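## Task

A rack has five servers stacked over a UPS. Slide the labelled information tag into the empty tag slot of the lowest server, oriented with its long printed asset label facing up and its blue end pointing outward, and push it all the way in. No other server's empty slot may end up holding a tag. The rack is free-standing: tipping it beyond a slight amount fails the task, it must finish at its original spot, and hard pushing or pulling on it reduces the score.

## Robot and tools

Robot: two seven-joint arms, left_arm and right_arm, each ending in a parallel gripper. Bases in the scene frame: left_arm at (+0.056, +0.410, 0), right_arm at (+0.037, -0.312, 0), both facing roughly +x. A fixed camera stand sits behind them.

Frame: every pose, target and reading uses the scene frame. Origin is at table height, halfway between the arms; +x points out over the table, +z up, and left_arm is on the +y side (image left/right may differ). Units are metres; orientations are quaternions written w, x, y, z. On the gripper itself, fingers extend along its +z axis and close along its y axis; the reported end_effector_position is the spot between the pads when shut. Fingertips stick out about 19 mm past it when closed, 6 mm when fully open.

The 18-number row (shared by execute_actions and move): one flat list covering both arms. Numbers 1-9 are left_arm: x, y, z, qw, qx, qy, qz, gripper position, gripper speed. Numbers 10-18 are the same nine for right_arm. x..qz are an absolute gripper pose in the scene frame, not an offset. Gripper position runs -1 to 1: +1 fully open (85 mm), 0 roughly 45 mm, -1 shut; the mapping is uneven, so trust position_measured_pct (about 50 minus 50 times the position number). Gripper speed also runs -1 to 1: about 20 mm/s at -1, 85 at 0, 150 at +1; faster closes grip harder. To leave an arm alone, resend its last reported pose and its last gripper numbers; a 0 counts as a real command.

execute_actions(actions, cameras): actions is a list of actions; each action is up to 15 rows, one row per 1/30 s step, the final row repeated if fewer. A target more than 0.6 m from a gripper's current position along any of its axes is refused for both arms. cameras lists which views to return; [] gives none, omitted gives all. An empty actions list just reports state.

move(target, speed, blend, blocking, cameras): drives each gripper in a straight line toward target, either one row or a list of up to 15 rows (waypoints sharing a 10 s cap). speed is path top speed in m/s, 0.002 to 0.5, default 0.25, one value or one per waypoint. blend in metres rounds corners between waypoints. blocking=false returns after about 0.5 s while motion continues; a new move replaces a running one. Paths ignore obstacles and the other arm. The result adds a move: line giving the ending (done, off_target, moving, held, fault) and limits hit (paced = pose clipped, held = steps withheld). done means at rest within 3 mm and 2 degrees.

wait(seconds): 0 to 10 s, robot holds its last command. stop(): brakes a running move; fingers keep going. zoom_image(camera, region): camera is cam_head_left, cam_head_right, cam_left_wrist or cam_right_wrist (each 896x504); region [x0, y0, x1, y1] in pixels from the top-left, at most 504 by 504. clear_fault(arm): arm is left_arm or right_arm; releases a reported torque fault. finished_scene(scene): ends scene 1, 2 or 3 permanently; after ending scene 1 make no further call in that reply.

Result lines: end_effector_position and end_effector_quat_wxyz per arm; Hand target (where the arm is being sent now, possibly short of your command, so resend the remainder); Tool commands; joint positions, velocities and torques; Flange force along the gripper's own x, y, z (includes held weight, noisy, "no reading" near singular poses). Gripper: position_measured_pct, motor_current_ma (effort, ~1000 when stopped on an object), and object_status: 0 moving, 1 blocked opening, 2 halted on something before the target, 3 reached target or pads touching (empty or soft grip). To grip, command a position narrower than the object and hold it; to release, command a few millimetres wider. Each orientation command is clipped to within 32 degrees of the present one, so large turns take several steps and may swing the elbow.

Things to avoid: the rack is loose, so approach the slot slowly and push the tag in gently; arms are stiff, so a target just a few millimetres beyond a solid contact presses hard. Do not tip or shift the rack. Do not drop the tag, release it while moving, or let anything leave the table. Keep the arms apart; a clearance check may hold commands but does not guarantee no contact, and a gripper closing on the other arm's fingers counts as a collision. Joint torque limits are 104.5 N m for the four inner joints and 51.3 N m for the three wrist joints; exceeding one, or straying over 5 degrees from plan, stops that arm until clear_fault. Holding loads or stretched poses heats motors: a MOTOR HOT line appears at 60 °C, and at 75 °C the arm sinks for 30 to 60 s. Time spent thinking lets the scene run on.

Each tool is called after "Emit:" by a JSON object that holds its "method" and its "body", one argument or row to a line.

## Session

Emit:
{"method": "execute_actions", "body": {
  "actions": []
}}

Emit:
{"method": "zoom_image", "body": {
  "camera": "cam_head_left",
  "region": [300, 250, 640, 440]
}}

Emit:
{"method": "zoom_image", "body": {
  "camera": "cam_head_left",
  "region": [330, 120, 570, 280]
}}

Scene clock: 0.00 s.
left_arm: end_effector_position=(+0.3596, +0.5108, +0.2179) position_measured_pct=0.0 object_status=3 motor_current_ma=0 end_effector_quat_wxyz=(+0.294, +0.883, +0.051, +0.361) | right_arm: end_effector_position=(+0.2904, +0.3468, +0.2414) position_measured_pct=0.0 object_status=3 motor_current_ma=0 end_effector_quat_wxyz=(-0.207, +0.895, -0.166, +0.360)
Joint positions: left_arm=[-0.903 0.372 -0.482 2.371 1.044 1.32 2.654] | right_arm=[-1.562 0.786 0.009 1.236 0.973 1.021 2.291]
Joint velocities: within noise
Joint torques (N m): no reading
Motor temperatures (°C): left_arm=[29 29 28 30 39 34 45] | right_arm=[32 30 26 26 35 43 46]
Flange force (N): no reading
Hand target: left_arm +0.3596, +0.5108, +0.2179; +0.294, +0.883, +0.051, +0.361 | right_arm +0.2904, +0.3468, +0.2414; -0.207, +0.895, -0.166, +0.360
Tool commands: left_gripper/position=+1.0 left_gripper/speed=+1.0 right_gripper/position=+1.0 right_gripper/speed=+1.0
camera_calibration:
cam_left_wrist: T_world_to_cam=[[-0.106698, -0.821297, 0.560435, 0.339523], [-0.736779, -0.313182, -0.599228, 0.611793], [0.667662, -0.476853, -0.571698, 0.274903], [0, 0, 0, 1]] pos_world=[0.30344, 0.60154, 0.333485]
cam_right_wrist: T_world_to_cam=[[-0.145848, -0.842336, -0.518844, 0.462803], [-0.701822, 0.457728, -0.545831, 0.23126], [0.697262, 0.284528, -0.657928, 0.00751381], [0, 0, 0, 1]] pos_world=[0.224563, 0.281844, 0.371295]

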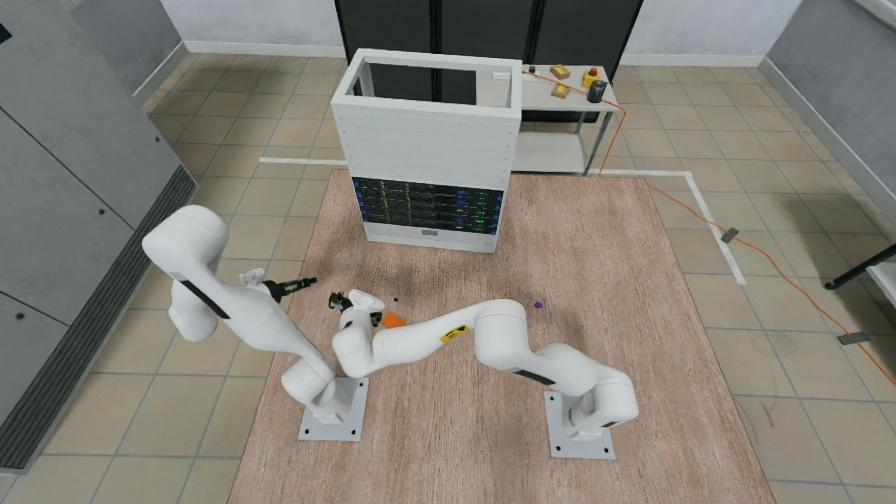

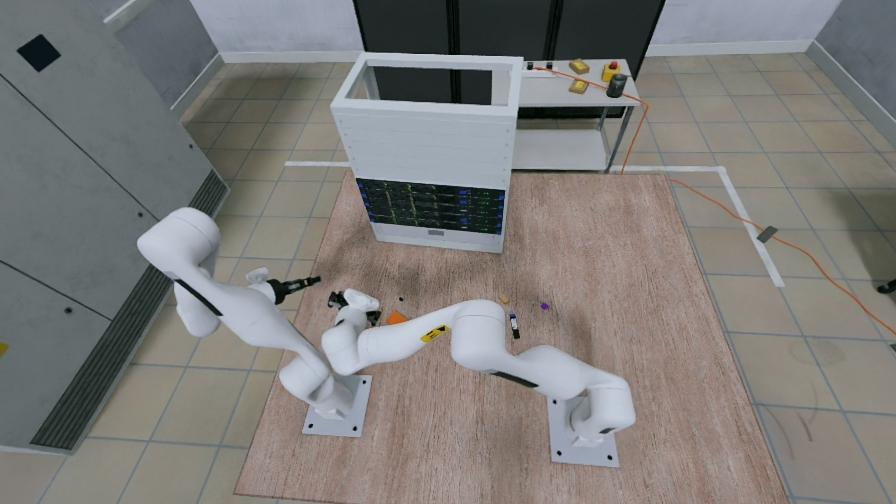

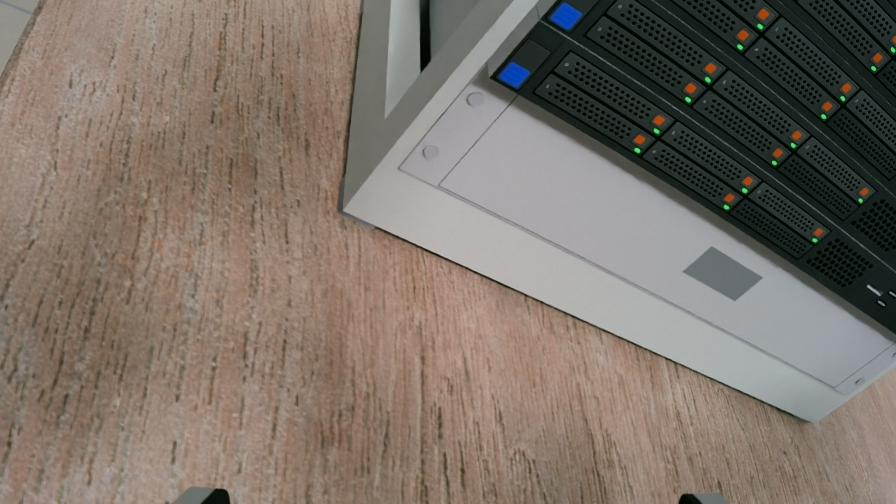

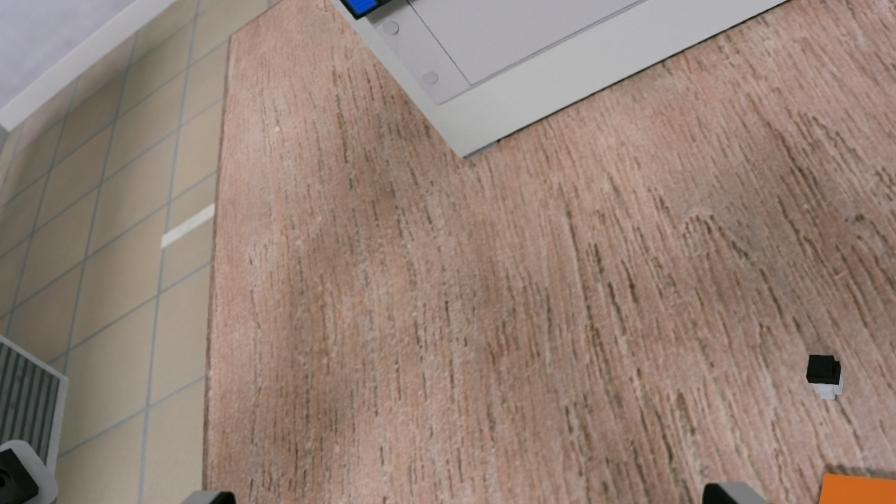

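Scaled by 1.482.

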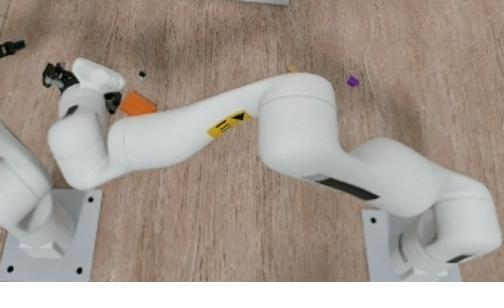

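Scaled by 2.100.

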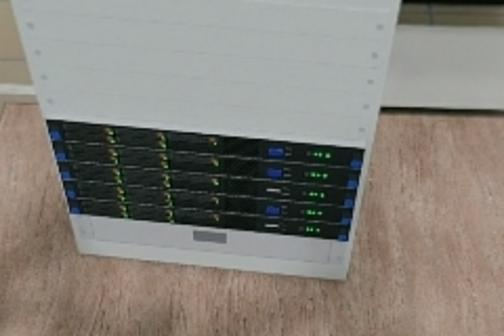

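Emit:
{"method": "move", "body": {
  "target": [0.36, 0.40, 0.25, 0, 0.7071, 0.7071, 0, -0.3, 1, 0.42, 0.06, 0.24, 0, 0.7071, 0, 0.7071, -0.5, 1],
  "cameras": ["cam_head_left","cam_head_right","cam_right_wrist","cam_left_wrist"]
}}

Emit:
{"method": "zoom_image", "body": {
  "camera": "cam_head_right",
  "region": [380, 250, 640, 440]
}}

Emit:
{"method": "zoom_image", "body": {
  "camera": "cam_head_left",
  "region": [300, 250, 640, 440]
}}

Scene clock: 26.40 s.
left_arm: end_effector_position=(+0.3600, +0.4000, +0.2500) position_measured_pct=64.9 object_status=3 motor_current_ma=0 end_effector_quat_wxyz=(+0.000, +0.707, +0.707, +0.000) | right_arm: end_effector_position=(+0.4200, +0.0600, +0.2400) position_measured_pct=74.9 object_status=3 motor_current_ma=0 end_effector_quat_wxyz=(+0.000, +0.707, +0.000, +0.707)
Joint positions: left_arm=[-0.545 0.051 0.532 2.003 -0.029 1.095 6.275] | right_arm=[-1.702 0.935 0.364 2.101 1.624 1.271 1.688]
Joint velocities: within noise
Joint torques (N m): left_arm=[1.1 -8.14 1.47 -9 0.07 0 -0.12] | right_arm=[-0.41 -16.99 5.4 -1.79 0.53 3.24 0.11]
Motor temperatures (°C): left_arm=[29 29 28 30 39 34 45] | right_arm=[32 30 26 26 35 43 46]
Flange force (N): left_arm=[3.5 -2.5 2.0] | right_arm=[-2.0 1.0 0.2]
Hand target: left_arm +0.3600, +0.4000, +0.2500; +0.000, +0.707, +0.707, +0.000 | right_arm +0.4200, +0.0600, +0.2400; +0.000, +0.707, +0.000, +0.707
Off the commanded pose: left_arm 0.000 m, 0 deg | right_arm 0.000 m, 0 deg.
move: done
camera_calibration:
cam_left_wrist: T_world_to_cam=[[0.999869, 0.0141641, -0.00788575, -0.359907], [0.0141783, -0.999898, 0.00174979, 0.450773], [-0.00786016, -0.00186137, -0.999967, 0.400314], [0, 0, 0, 1]] pos_world=[0.356615, 0.45657, 0.396674]
cam_right_wrist: T_world_to_cam=[[0.0253372, -0.999412, -0.0231187, 0.057972], [-0.0276984, 0.0224154, -0.999365, 0.304561], [0.999295, 0.0259614, -0.0271142, -0.264929], [0, 0, 0, 1]] pos_world=[0.271709, 0.057989, 0.298525]

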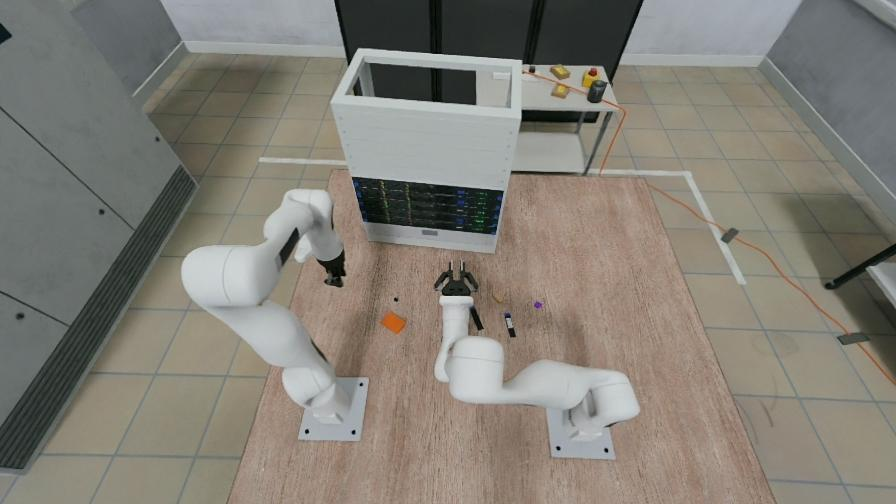

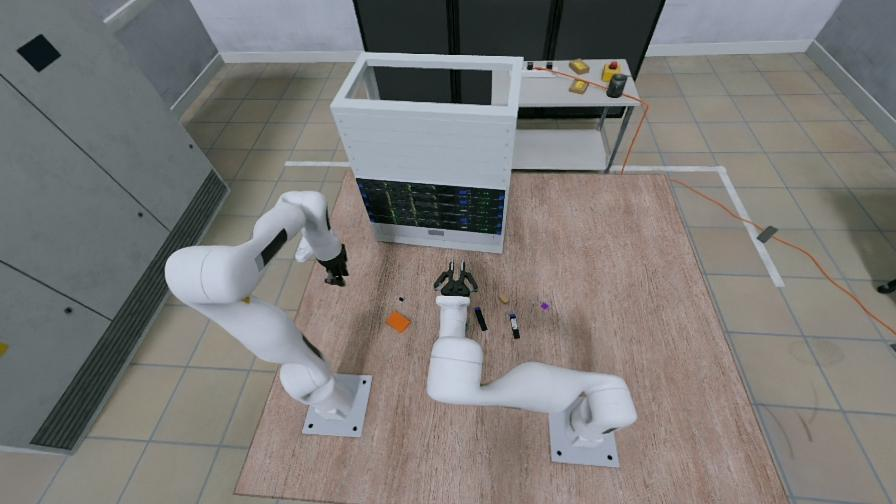

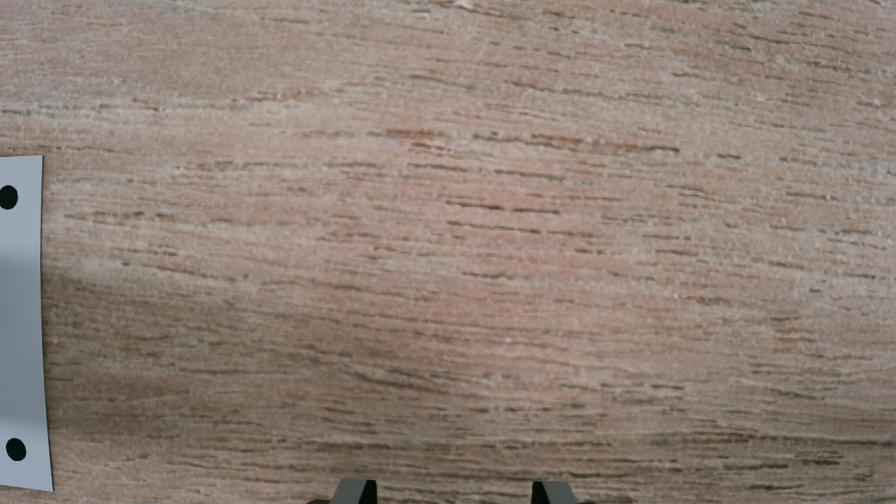

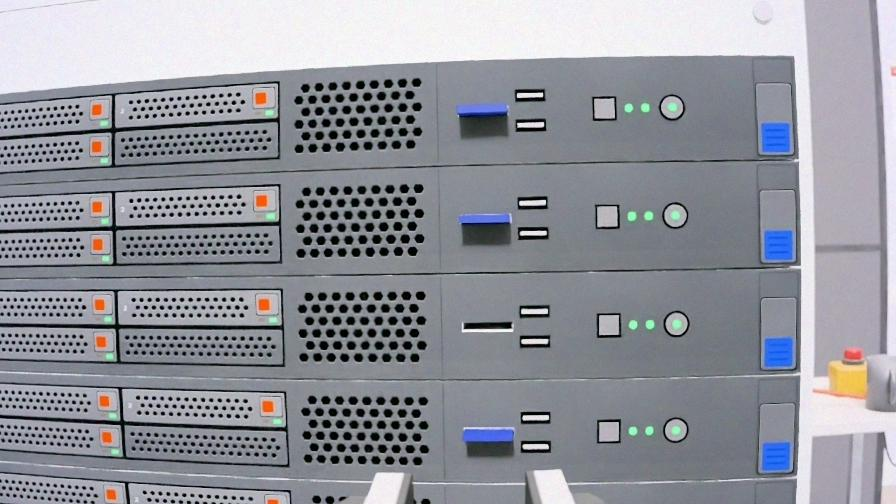

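Scaled by 1.938.

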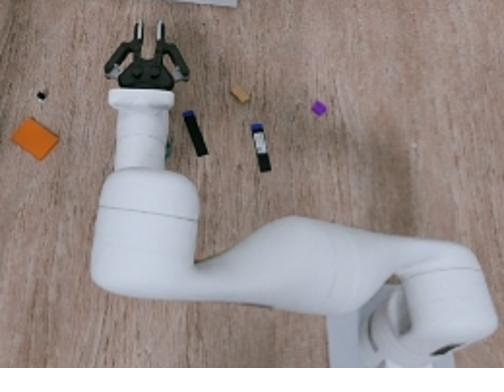

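Scaled by 1.482.

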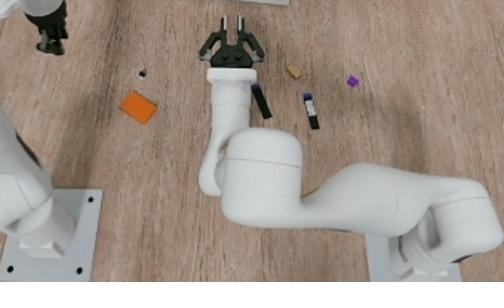

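Emit:
{"method": "move", "body": {
  "target": [
    [0.38, 0.20, 0.25, 0, 0.3907, 0.9205, 0, -0.3, 1, 0.25, -0.40, 0.30, 0.5, 0.5, 0.5, 0.5, -0.5, 1],
    [0.415, -0.121, 0.20, 0, -0.1045, 0.9945, 0, -0.3, 1, 0.25, -0.40, 0.30, 0.5, 0.5, 0.5, 0.5, -0.5, 1]
  ],
  "cameras": ["cam_left_wrist","cam_head_right"]
}}

Scene clock: 77.10 s.
left_arm: end_effector_position=(+0.3933, +0.0733, +0.2303) position_measured_pct=64.9 object_status=3 motor_current_ma=0 end_effector_quat_wxyz=(+0.001, +0.201, +0.980, -0.002) | right_arm: end_effector_position=(+0.2507, -0.3988, +0.2989) position_measured_pct=74.9 object_status=3 motor_current_ma=0 end_effector_quat_wxyz=(+0.804, +0.521, +0.062, +0.280)
Joint positions: left_arm=[0.381 0.5 0.556 1.527 -0.273 1.189 8.425] | right_arm=[-0.798 1.384 -0.439 2.581 0.604 1.821 1.995]
Joint velocities: within noise
Joint torques (N m): left_arm=[1.14 -16.97 3.63 -9.05 0.17 0.06 -0.13] | right_arm=[-0.43 -12.78 1.52 6.19 -1.87 1.88 0.01]
Motor temperatures (°C): left_arm=[29 29 28 30 39 34 45] | right_arm=[32 31 26 26 35 43 46]
Flange force (N): left_arm=[2.3 3.2 2.5] | right_arm=[-4.2 1.0 1.2]
Hand target: left_arm +0.3933, +0.0734, +0.2303; +0.001, +0.201, +0.980, -0.002 | right_arm +0.2507, -0.3988, +0.2989; +0.804, +0.521, +0.062, +0.280
Off the commanded pose: left_arm 0.198 m, 35 deg | right_arm 0.002 m, 67 deg.
led back after a hold (right arm): the arm was led back toward your command in small steps, so it may still be short of it.
move: held (left_arm, right_arm; a check stopped the path); path passed 1 of 2 targets; limits=paced,held
pose unreachable (left arm): on one or more control steps of this call, first in action 0 (counted from 0), this arm could not follow its commanded pose, so it was not sent that pose on those steps. It may still have moved: this result reports where it is.
cause: moving toward the commanded pose would bring a part of the arm too close to another arm (a part of this arm just beyond joint 7 (wrist roll) and a part of the right arm just beyond its joint 3 (upper arm roll), where that arm would come to rest).
pose unreachable (right arm): on one or more control steps of this call, first in action 0 (counted from 0), this arm could not follow its commanded pose, so it was not sent that pose on those steps. It may still have moved: this result reports where it is.
cause: moving toward the commanded pose would bring a part of the arm too close to another arm (a part of this arm just beyond joint 3 (upper arm roll) and the left arm's gripper, at the place that arm was heading or pushing toward when its own hold began).
camera_calibration:
cam_left_wrist: T_world_to_cam=[[0.380684, 0.924622, -0.0124119, -0.210939], [0.924705, -0.380666, 0.00389078, -0.28035], [-0.00112729, -0.0129585, -0.999915, 0.378447], [0, 0, 0, 1]] pos_world=[0.339969, 0.0932237, 0.376887]
Images, in order (width x height): cam_head_right 896x504, cam_left_wrist 896x504.

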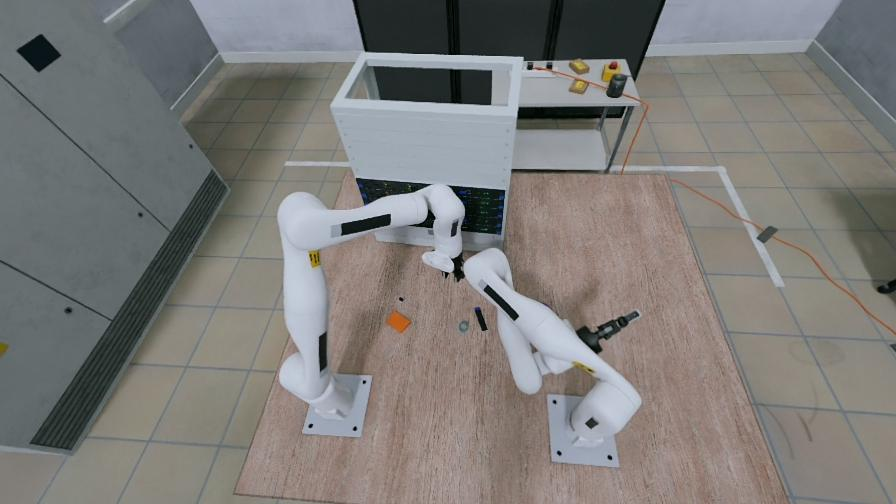

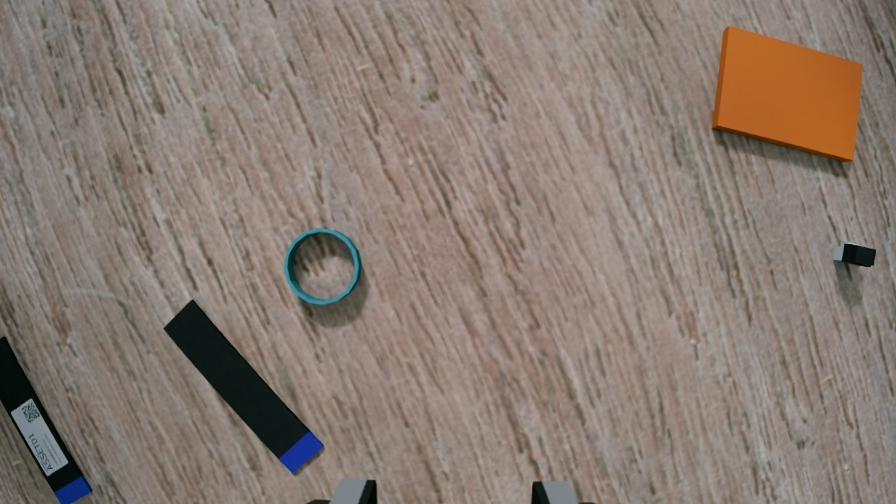

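Emit:
{"method": "move", "body": {
  "target": [
    [0.36, 0.30, 0.25, 0.5184, 0.5184, 0.4809, 0.4809, -0.5, 1, 0.2507, -0.3988, 0.2989, 0.804, 0.521, 0.062, 0.280, -0.3, 1],
    [0.34, 0.30, 0.22, 0.5184, 0.5184, 0.4809, 0.4809, -0.5, 1, 0.415, -0.121, 0.20, 0, -0.1045, 0.9945, 0, -0.3, 1]
  ],
  "cameras": ["cam_right_wrist","cam_head_right"],
  "speed": 0.35
}}

Scene clock: 110.67 s.
left_arm: end_effector_position=(+0.3565, +0.2982, +0.2440) position_measured_pct=74.9 object_status=3 motor_current_ma=0 end_effector_quat_wxyz=(+0.455, +0.376, +0.533, +0.606) | right_arm: end_effector_position=(+0.2742, -0.3588, +0.2840) position_measured_pct=64.9 object_status=3 motor_current_ma=0 end_effector_quat_wxyz=(+0.816, +0.479, +0.211, +0.245)
Joint positions: left_arm=[1.912 1.249 -0.618 2.58 -1.434 1.003 9.877] | right_arm=[-0.775 1.564 -0.636 2.581 0.518 2.01 1.999]
Joint velocities: within noise
Joint torques (N m): left_arm=[1.13 -11.92 -3.08 4.69 1.05 2.59 -0.15] | right_arm=[-0.48 -12.94 0.72 5.58 -2.09 1.01 0.06]
Motor temperatures (°C): left_arm=[29 30 28 30 39 34 45] | right_arm=[32 31 26 26 35 43 46]
Flange force (N): left_arm=[1.9 1.1 8.5] | right_arm=[-3.5 0.3 1.1]
Hand target: left_arm +0.3565, +0.2982, +0.2440; +0.455, +0.376, +0.533, +0.606 | right_arm +0.2742, -0.3588, +0.2840; +0.816, +0.479, +0.212, +0.245
Off the commanded pose: left_arm 0.029 m, 24 deg | right_arm 0.289 m, 162 deg.
led back after a hold (right arm): the arm was led back toward your command in small steps, so it may still be short of it.
joint sent to its limit (left arm) — joint 4 (elbow), upper limit, where the elbow is as bent as it goes.
move: held (right_arm; a check stopped the path), off_target (left_arm; braked when a check withheld steps of right_arm); path passed 1 of 2 targets; limits=held
pose unreachable (right arm): on one or more control steps of this call, first in action 0 (counted from 0), this arm could not follow its commanded pose, so it was not sent that pose on those steps. It may still have moved: this result reports where it is.
cause: moving toward the commanded pose would bring two parts of the arm too close to each other (joints 3 (upper arm roll) to 7 (wrist roll) lie between them).
camera_calibration:
cam_right_wrist: T_world_to_cam=[[-0.200067, 0.389383, 0.899085, -0.0577078], [-0.801865, -0.592377, 0.078118, 0.0396015], [0.563015, -0.705316, 0.430748, -0.380022], [0, 0, 0, 1]] pos_world=[0.234168, -0.222106, 0.212484]
Images, in order (width x height): cam_head_right 896x504, cam_right_wrist 896x504.

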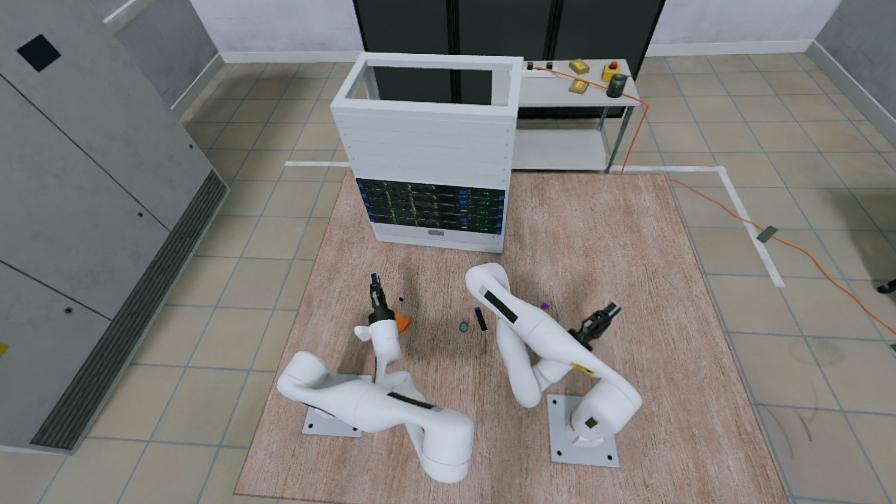

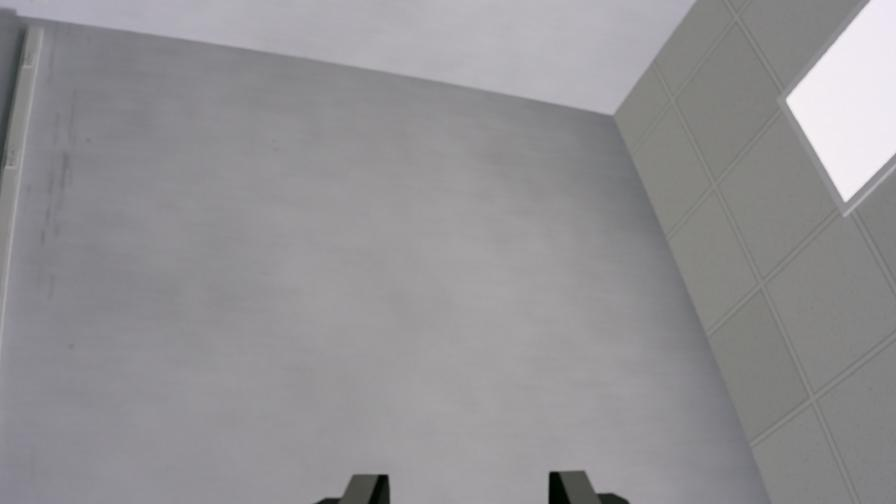

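Emit:
{"method": "move", "body": {
  "target": [
    [0.45, 0.28, 0.26, 0.5184, 0.5184, 0.4809, 0.4809, -0.5, 1, 0.48, -0.33, 0.36, 0, 0.7071, 0, 0.7071, -0.3, 1]
  ],
  "cameras": ["cam_right_wrist","cam_head_right"],
  "speed": 0.35
}}

Scene clock: 130.57 s.
left_arm: end_effector_position=(+0.4504, +0.2791, +0.2598) position_measured_pct=74.9 object_status=3 motor_current_ma=0 end_effector_quat_wxyz=(+0.462, +0.427, +0.533, +0.566) | right_arm: end_effector_position=(+0.4808, -0.3302, +0.3608) position_measured_pct=64.9 object_status=3 motor_current_ma=0 end_effector_quat_wxyz=(-0.023, +0.797, +0.023, +0.603)
Joint positions: left_arm=[1.886 1.494 -1.292 2.58 -2.465 0.572 10.487] | right_arm=[1.593 0.568 -1.989 2.581 2.466 0.82 2.506]
Joint velocities: within noise
Joint torques (N m): left_arm=[1.1 -11.68 -5.54 1.13 1.38 1.41 -0.17] | right_arm=[-0.48 -5.52 -3.33 -8.08 1.92 1.95 0.07]
Motor temperatures (°C): left_arm=[29 30 28 30 39 34 45] | right_arm=[32 31 26 26 35 43 46]
Flange force (N): left_arm=[3.0 3.7 4.1] | right_arm=no reading
Hand target: left_arm +0.4504, +0.2791, +0.2598; +0.462, +0.427, +0.533, +0.566 | right_arm +0.4808, -0.3302, +0.3608; -0.023, +0.797, +0.023, +0.603
Off the commanded pose: left_arm 0.001 m, 17 deg | right_arm 0.001 m, 16 deg.
joint sent to its limit (left arm) — joint 4 (elbow), upper limit, where the elbow is as bent as it goes. The joint targets are off in orientation, not in position.
joint sent to its limit (right arm) — joint 4 (elbow), upper limit, where the elbow is as bent as it goes. The joint targets are off in orientation, not in position.
move: off_target (left_arm, right_arm)
camera_calibration:
cam_right_wrist: T_world_to_cam=[[0.0822574, -0.995887, -0.0379875, -0.351584], [-0.299869, 0.011618, -0.95391, 0.546689], [0.950427, 0.0898575, -0.29768, -0.170067], [0, 0, 0, 1]] pos_world=[0.354492, -0.341208, 0.457511]
Images, in order (width x height): cam_head_right 896x504, cam_right_wrist 896x504.

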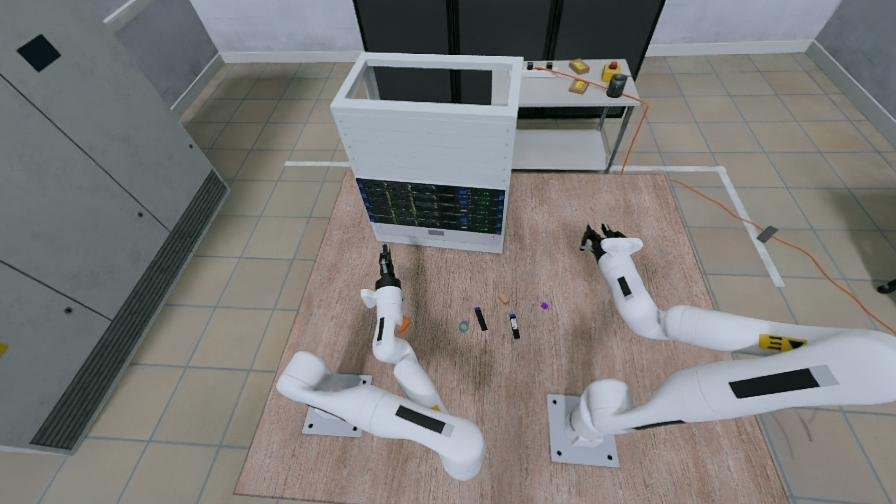

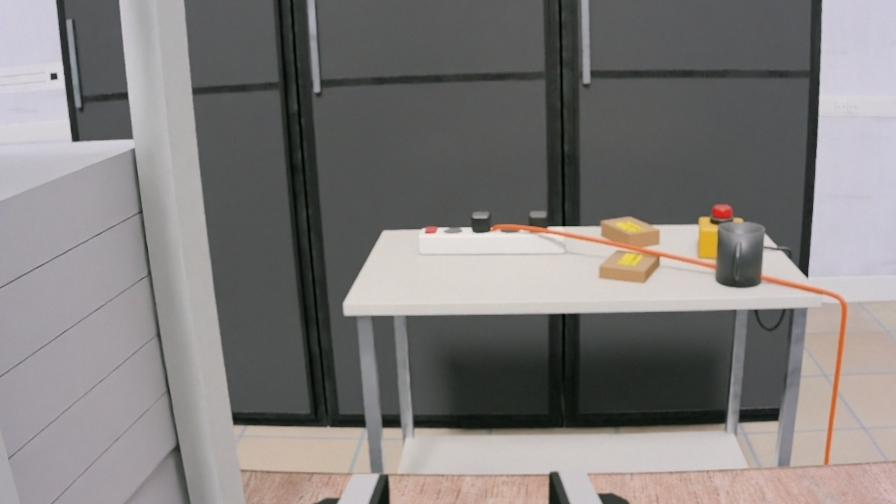

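Emit:
{"method": "move", "body": {
  "target": [
    [0.4504, 0.2791, 0.2598, 0.462, 0.427, 0.533, 0.566, -0.5, 1, 0.38, -0.25, 0.28, 0, 0.9945, 0.1045, 0, -0.3, 1],
    [0.4504, 0.2791, 0.2598, 0.462, 0.427, 0.533, 0.566, -0.5, 1, 0.297, -0.145, 0.20, 0, 0.9945, 0.1045, 0, -0.3, 1]
  ],
  "cameras": ["cam_right_wrist","cam_head_right"],
  "speed": 0.35
}}

Emit:
{"method": "zoom_image", "body": {
  "camera": "cam_right_wrist",
  "region": [300, 50, 600, 450]
}}

Scene clock: 151.73 s.
left_arm: end_effector_position=(+0.4504, +0.2791, +0.2598) position_measured_pct=74.9 object_status=3 motor_current_ma=0 end_effector_quat_wxyz=(+0.462, +0.427, +0.533, +0.566) | right_arm: end_effector_position=(+0.2970, -0.1450, +0.2000) position_measured_pct=64.9 object_status=3 motor_current_ma=0 end_effector_quat_wxyz=(+0.000, +0.995, +0.104, +0.000)
Joint positions: left_arm=[1.887 1.495 -1.293 2.579 -2.464 0.57 10.486] | right_arm=[1.912 -0.212 -2.375 2.061 -0.182 0.935 4.555]
Joint velocities: within noise
Joint torques (N m): left_arm=[1.12 -11.68 -5.52 1.13 1.44 1.42 -0.17] | right_arm=[-0.38 8.78 1.8 -7.27 0.16 0.22 0.09]
Motor temperatures (°C): left_arm=[29 30 28 30 39 34 45] | right_arm=[32 31 26 26 35 43 46]
Flange force (N): left_arm=[3.0 3.9 4.3] | right_arm=[1.0 0.0 2.4]
Hand target: left_arm +0.4504, +0.2791, +0.2598; +0.462, +0.427, +0.533, +0.566 | right_arm +0.2970, -0.1450, +0.2000; +0.000, +0.995, +0.105, +0.000
Off the commanded pose: left_arm 0.000 m, 0 deg | right_arm 0.000 m, 0 deg.
move: done
camera_calibration:
cam_right_wrist: T_world_to_cam=[[0.18519, -0.982376, -0.0253553, -0.189356], [-0.982187, -0.185867, 0.0276092, 0.313688], [-0.0318353, 0.0197907, -0.999297, 0.362007], [0, 0, 0, 1]] pos_world=[0.354692, -0.134879, 0.348291]
Images, in order (width x height): cam_head_right 896x504, cam_right_wrist 896x504.

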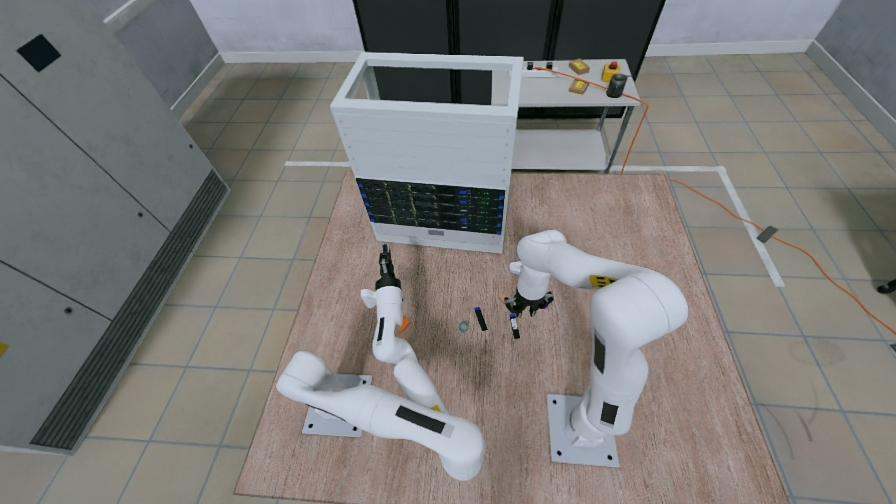

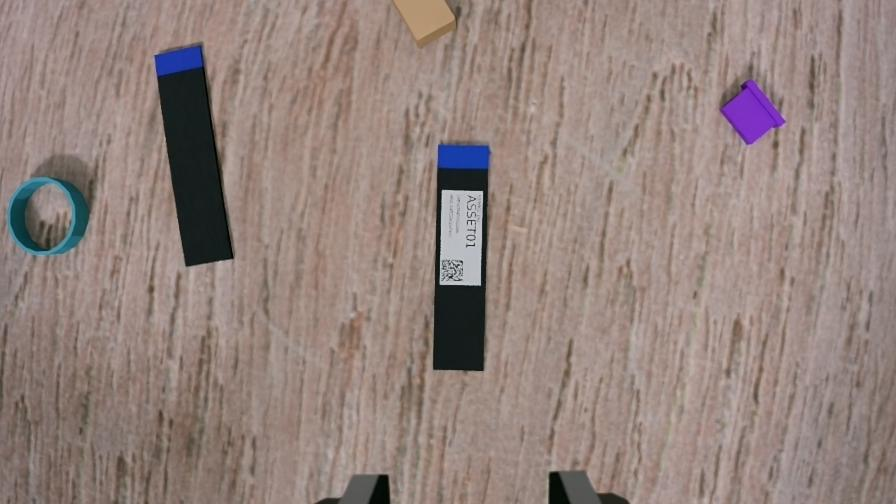

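Scaled by 1.260 from the camera's 896x504 image, which has a finer 1280x720 frame.

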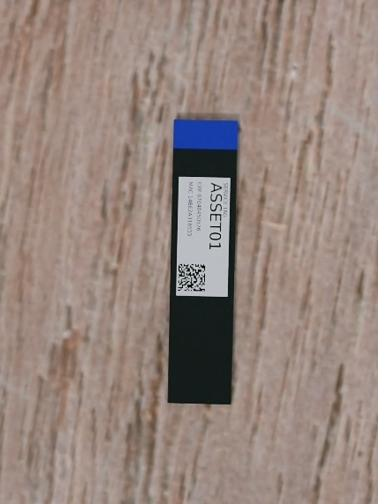

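Emit:
{"method": "move", "body": {
  "target": [
    [0.46, 0.25, 0.24, 0.5184, 0.5184, 0.4809, 0.4809, -0.5, 1, 0.3273, -0.1358, 0.06, 0, 0.9966, 0.0819, 0, -0.3, 1],
    [0.46, 0.25, 0.24, 0.5184, 0.5184, 0.4809, 0.4809, -0.5, 1, 0.3273, -0.1358, 0.0222, 0, 0.9966, 0.0819, 0, -0.3, 1],
    [0.46, 0.25, 0.24, 0.5184, 0.5184, 0.4809, 0.4809, -0.5, 1, 0.3273, -0.1358, 0.0222, 0, 0.9966, 0.0819, 0, -0.7, -1]
  ],
  "cameras": ["cam_right_wrist","cam_head_right","cam_left_wrist"],
  "speed": [0.25, 0.05, 0.05]
}}

Scene clock: 197.23 s.
left_arm: end_effector_position=(+0.4605, +0.2491, +0.2397) position_measured_pct=74.9 object_status=3 motor_current_ma=0 end_effector_quat_wxyz=(+0.491, +0.462, +0.508, +0.535) | right_arm: end_effector_position=(+0.3273, -0.1358, +0.0222) position_measured_pct=85.3 object_status=3 motor_current_ma=0 end_effector_quat_wxyz=(+0.000, +0.997, +0.082, +0.000)
Joint positions: left_arm=[1.88 1.621 -1.312 2.58 -2.677 0.653 10.77] | right_arm=[2.283 -0.657 -2.714 2.199 -0.68 0.415 5]
Joint velocities: within noise
Joint torques (N m): left_arm=[1.11 -11.78 -5.74 1.8 1.76 0.64 -0.15] | right_arm=[-0.4 14.34 2.68 -3.19 0.2 0.2 0.08]
Motor temperatures (°C): left_arm=[29 30 28 30 39 34 45] | right_arm=[32 30 26 26 35 43 46]
Flange force (N): left_arm=[4.2 4.7 4.4] | right_arm=[-2.0 2.1 4.4]
Hand target: left_arm +0.4605, +0.2491, +0.2397; +0.491, +0.462, +0.508, +0.535 | right_arm +0.3273, -0.1358, +0.0222; +0.000, +0.997, +0.082, +0.000
Off the commanded pose: left_arm 0.001 m, 10 deg | right_arm 0.000 m, 0 deg.
joint sent to its limit (left arm) — joint 4 (elbow), upper limit, where the elbow is as bent as it goes. The joint targets are off in orientation, not in position.
move: off_target (left_arm)
camera_calibration:
cam_left_wrist: T_world_to_cam=[[-0.0498491, 0.0141434, 0.998657, -0.216204], [0.0871178, -0.996027, 0.0184548, 0.259821], [0.99495, 0.0879207, 0.048419, -0.344833], [0, 0, 0, 1]] pos_world=[0.309679, 0.292165, 0.227815]
cam_right_wrist: T_world_to_cam=[[0.140379, -0.989773, -0.0253644, -0.17668], [-0.989614, -0.141065, 0.0276489, 0.358564], [-0.0309441, 0.0212196, -0.999296, 0.185016], [0, 0, 0, 1]] pos_world=[0.385367, -0.128219, 0.170491]
Images, in order (width x height): cam_head_right 896x504, cam_left_wrist 896x504, cam_right_wrist 896x504.

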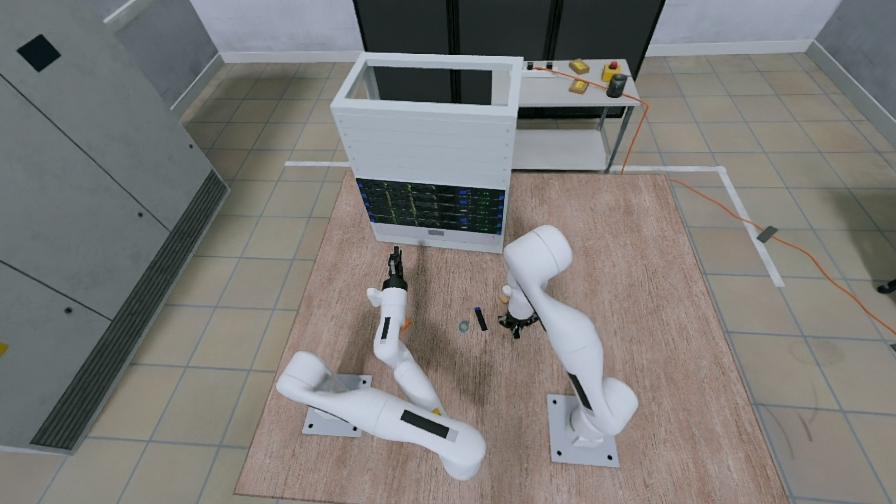

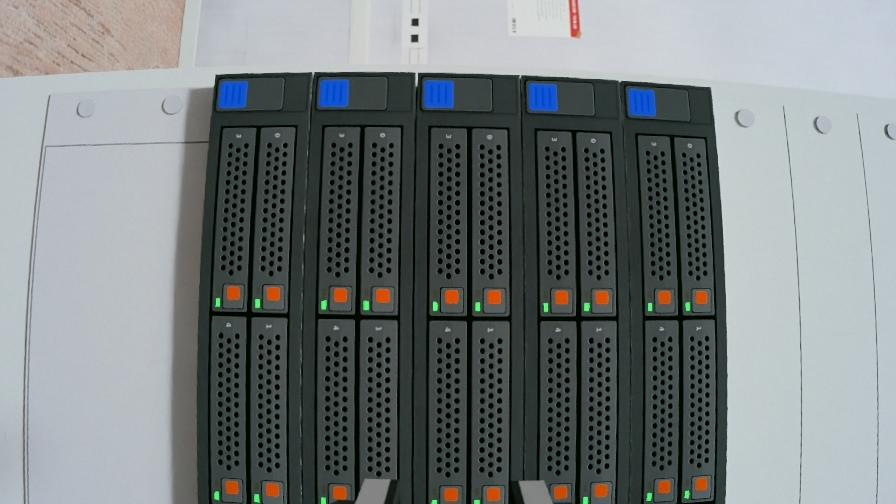

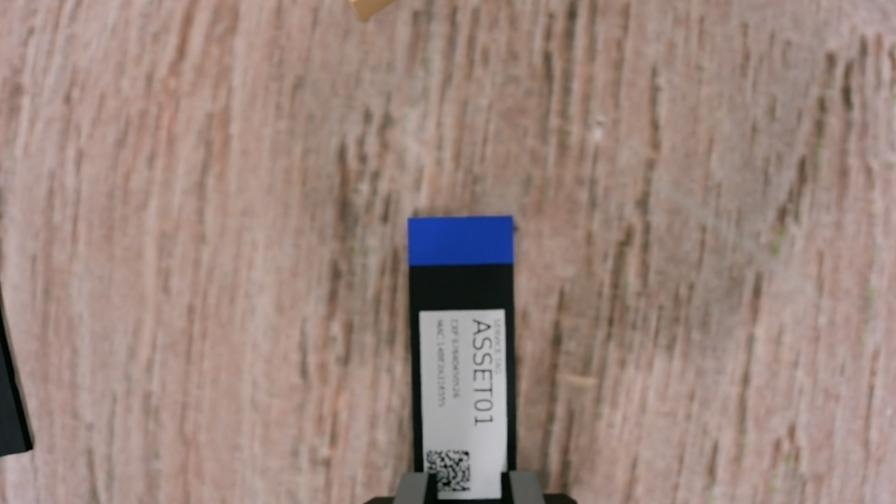

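Emit:
{"method": "zoom_image", "body": {
  "camera": "cam_right_wrist",
  "region": [360, 400, 580, 504]
}}

Scaled by 2.291 from the camera's 896x504 image, which has a finer 1280x720 frame.

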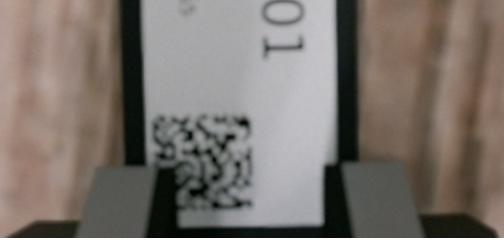

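Emit:
{"method": "move", "body": {
  "target": [
    [0.4605, 0.2491, 0.2397, 0.491, 0.462, 0.508, 0.535, -0.5, 1, 0.3273, -0.1358, 0.0240, 0, 0.9966, 0.0819, 0, -0.7, -1],
    [0.4605, 0.2491, 0.2397, 0.491, 0.462, 0.508, 0.535, -0.5, 1, 0.3273, -0.1358, 0.0240, 0, 0.9966, 0.0819, 0, -0.3, 1],
    [0.4605, 0.2491, 0.2397, 0.491, 0.462, 0.508, 0.535, -0.5, 1, 0.3273, -0.1358, 0.0198, 0, 0.9966, 0.0819, 0, -0.3, 1]
  ],
  "cameras": ["cam_right_wrist"],
  "speed": [0.05, 0.05, 0.01]
}}

Emit:
{"method": "zoom_image", "body": {
  "camera": "cam_right_wrist",
  "region": [360, 400, 580, 504]
}}

Scene clock: 223.07 s.
left_arm: end_effector_position=(+0.4605, +0.2491, +0.2397) position_measured_pct=74.9 object_status=3 motor_current_ma=0 end_effector_quat_wxyz=(+0.491, +0.462, +0.508, +0.535) | right_arm: end_effector_position=(+0.3273, -0.1358, +0.0198) position_measured_pct=64.9 object_status=3 motor_current_ma=0 end_effector_quat_wxyz=(+0.000, +0.997, +0.082, +0.000)
Joint positions: left_arm=[1.88 1.621 -1.312 2.58 -2.677 0.652 10.77] | right_arm=[2.289 -0.663 -2.722 2.2 -0.686 0.407 5.005]
Joint velocities: within noise
Joint torques (N m): left_arm=[1.08 -11.8 -5.74 1.83 1.75 0.67 -0.2] | right_arm=[-0.48 14.51 2.59 -3.16 0.22 0.22 0.09]
Motor temperatures (°C): left_arm=[29 30 28 30 39 34 45] | right_arm=[32 30 26 26 35 43 46]
Flange force (N): left_arm=[4.0 4.4 4.3] | right_arm=[-2.0 2.3 4.7]
Hand target: left_arm +0.4605, +0.2491, +0.2397; +0.491, +0.462, +0.508, +0.535 | right_arm +0.3273, -0.1358, +0.0198; +0.000, +0.997, +0.082, +0.000
Off the commanded pose: left_arm 0.000 m, 0 deg | right_arm 0.000 m, 0 deg.
move: done
camera_calibration:
cam_right_wrist: T_world_to_cam=[[0.140379, -0.989773, -0.0253784, -0.176739], [-0.989611, -0.141067, 0.0277478, 0.358612], [-0.0310441, 0.0212196, -0.999293, 0.182656], [0, 0, 0, 1]] pos_world=[0.385367, -0.128219, 0.168091]
Images, in order (width x height): cam_right_wrist 896x504.

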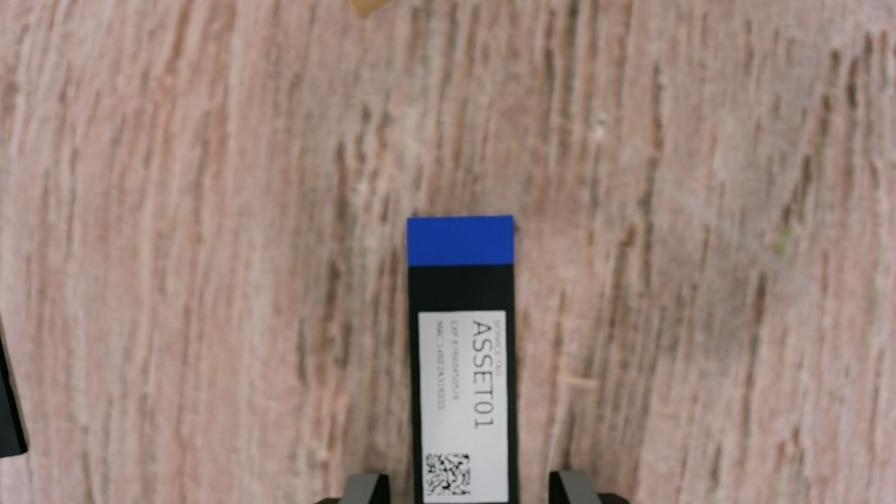

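Scaled by 2.291 from the camera's 896x504 image, which has a finer 1280x720 frame.

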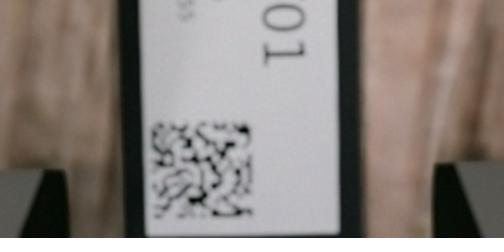

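Emit:
{"method": "move", "body": {
  "target": [0.4605, 0.2491, 0.2397, 0.491, 0.462, 0.508, 0.535, -0.5, 1, 0.3273, -0.1358, 0.0180, 0, 0.9966, 0.0819, 0, -0.3, 1],
  "cameras": [],
  "speed": 0.01
}}

Emit:
{"method": "move", "body": {
  "target": [0.4605, 0.2491, 0.2397, 0.491, 0.462, 0.508, 0.535, -0.5, 1, 0.3273, -0.1358, 0.0168, 0, 0.9966, 0.0819, 0, -0.3, 1],
  "cameras": [],
  "speed": 0.01
}}

Scene clock: 234.87 s.
left_arm: end_effector_position=(+0.4605, +0.2491, +0.2397) position_measured_pct=74.9 object_status=3 motor_current_ma=0 end_effector_quat_wxyz=(+0.491, +0.462, +0.508, +0.535) | right_arm: end_effector_position=(+0.3273, -0.1358, +0.0180) position_measured_pct=64.9 object_status=3 motor_current_ma=0 end_effector_quat_wxyz=(+0.000, +0.997, +0.082, +0.000)
Joint positions: left_arm=[1.88 1.621 -1.312 2.58 -2.677 0.652 10.77] | right_arm=[2.293 -0.667 -2.728 2.201 -0.69 0.401 5.009]
Joint velocities: within noise
Joint torques (N m): left_arm=[1.09 -11.79 -5.73 1.76 1.79 0.68 -0.19] | right_arm=[-0.37 14.51 2.59 -3.04 0.26 0.17 0.05]
Motor temperatures (°C): left_arm=[29 30 28 30 39 34 45] | right_arm=[32 31 26 26 35 43 46]
Flange force (N): left_arm=[4.1 4.6 4.2] | right_arm=[-1.8 2.0 4.4]
Hand target: left_arm +0.4605, +0.2491, +0.2397; +0.491, +0.462, +0.508, +0.535 | right_arm +0.3273, -0.1358, +0.0180; +0.000, +0.997, +0.082, +0.000
Off the commanded pose: left_arm 0.000 m, 0 deg | right_arm 0.000 m, 0 deg.
move: done
No camera images: "cameras" was empty.

Scene clock: 235.57 s.
left_arm: end_effector_position=(+0.4605, +0.2491, +0.2397) position_measured_pct=74.9 object_status=3 motor_current_ma=0 end_effector_quat_wxyz=(+0.491, +0.462, +0.508, +0.535) | right_arm: end_effector_position=(+0.3273, -0.1358, +0.0168) position_measured_pct=64.9 object_status=3 motor_current_ma=0 end_effector_quat_wxyz=(+0.000, +0.997, +0.082, +0.000)
Joint positions: left_arm=[1.88 1.621 -1.312 2.58 -2.677 0.652 10.77] | right_arm=[2.296 -0.669 -2.732 2.202 -0.693 0.397 5.012]
Joint velocities: within noise
Joint torques (N m): left_arm=[1.1 -11.81 -5.73 1.82 1.77 0.64 -0.18] | right_arm=[-1.02 -7.48 -3.67 -7.6 -1.74 -4.37 0.39]
Motor temperatures (°C): left_arm=[29 30 28 30 39 34 45] | right_arm=[32 31 26 26 35 43 46]
Flange force (N): left_arm=[4.2 4.5 4.4] | right_arm=[-19.9 10.3 -82.4]
Hand target: left_arm +0.4605, +0.2491, +0.2397; +0.491, +0.462, +0.508, +0.535 | right_arm +0.3273, -0.1358, +0.0168; +0.000, +0.997, +0.082, +0.000
Off the commanded pose: left_arm 0.000 m, 0 deg | right_arm 0.000 m, 0 deg.
move: done
No camera images: "cameras" was empty.

Emit:
{"method": "move", "body": {
  "target": [
    [0.4605, 0.2491, 0.2397, 0.491, 0.462, 0.508, 0.535, -0.5, 1, 0.3273, -0.1358, 0.0200, 0, 0.9966, 0.0819, 0, -0.3, 1],
    [0.4605, 0.2491, 0.2397, 0.491, 0.462, 0.508, 0.535, -0.5, 1, 0.3273, -0.1358, 0.0200, 0, 0.9966, 0.0819, 0, -0.7, -1]
  ],
  "cameras": ["cam_right_wrist"],
  "speed": 0.03
}}

Scene clock: 245.53 s.
left_arm: end_effector_position=(+0.4605, +0.2491, +0.2397) position_measured_pct=74.9 object_status=3 motor_current_ma=0 end_effector_quat_wxyz=(+0.491, +0.462, +0.508, +0.535) | right_arm: end_effector_position=(+0.3273, -0.1358, +0.0200) position_measured_pct=80.1 object_status=0 motor_current_ma=1000 end_effector_quat_wxyz=(+0.000, +0.997, +0.082, +0.000)
Joint positions: left_arm=[1.88 1.621 -1.312 2.58 -2.677 0.652 10.77] | right_arm=[2.288 -0.662 -2.721 2.2 -0.685 0.408 5.005]
Joint velocities: within noise
Joint torques (N m): left_arm=[1.12 -11.81 -5.7 1.82 1.76 0.64 -0.16] | right_arm=[-0.8 11.5 1.57 -3.97 -0.19 -0.47 0.04]
Motor temperatures (°C): left_arm=[29 30 28 30 39 34 45] | right_arm=[32 31 26 26 35 43 46]
Flange force (N): left_arm=[4.1 4.6 4.5] | right_arm=[-4.5 4.5 -7.3]
Hand target: left_arm +0.4605, +0.2491, +0.2397; +0.491, +0.462, +0.508, +0.535 | right_arm +0.3273, -0.1358, +0.0200; +0.000, +0.997, +0.082, +0.000
Off the commanded pose: left_arm 0.000 m, 0 deg | right_arm 0.000 m, 0 deg.
move: done
camera_calibration:
cam_right_wrist: T_world_to_cam=[[0.140379, -0.989773, -0.0253644, -0.176736], [-0.989614, -0.141065, 0.0276489, 0.358624], [-0.0309441, 0.0212196, -0.999296, 0.182818], [0, 0, 0, 1]] pos_world=[0.385367, -0.128219, 0.168291]
Images, in order (width x height): cam_right_wrist 896x504.

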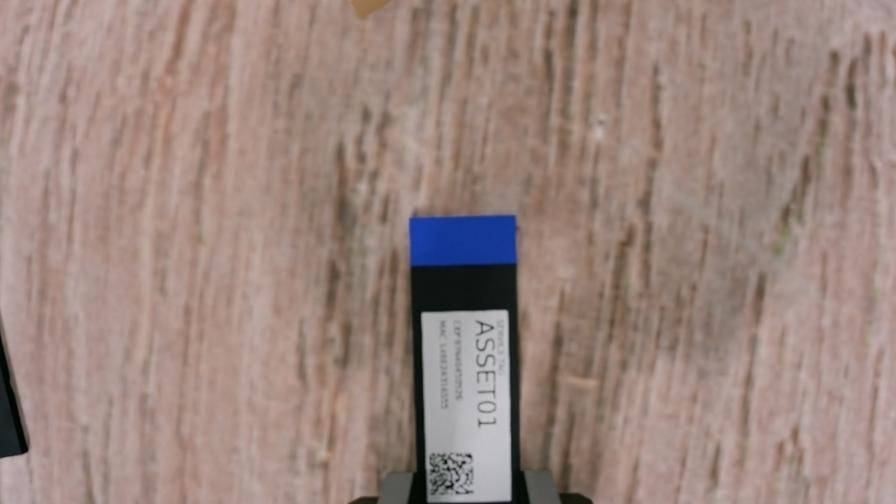

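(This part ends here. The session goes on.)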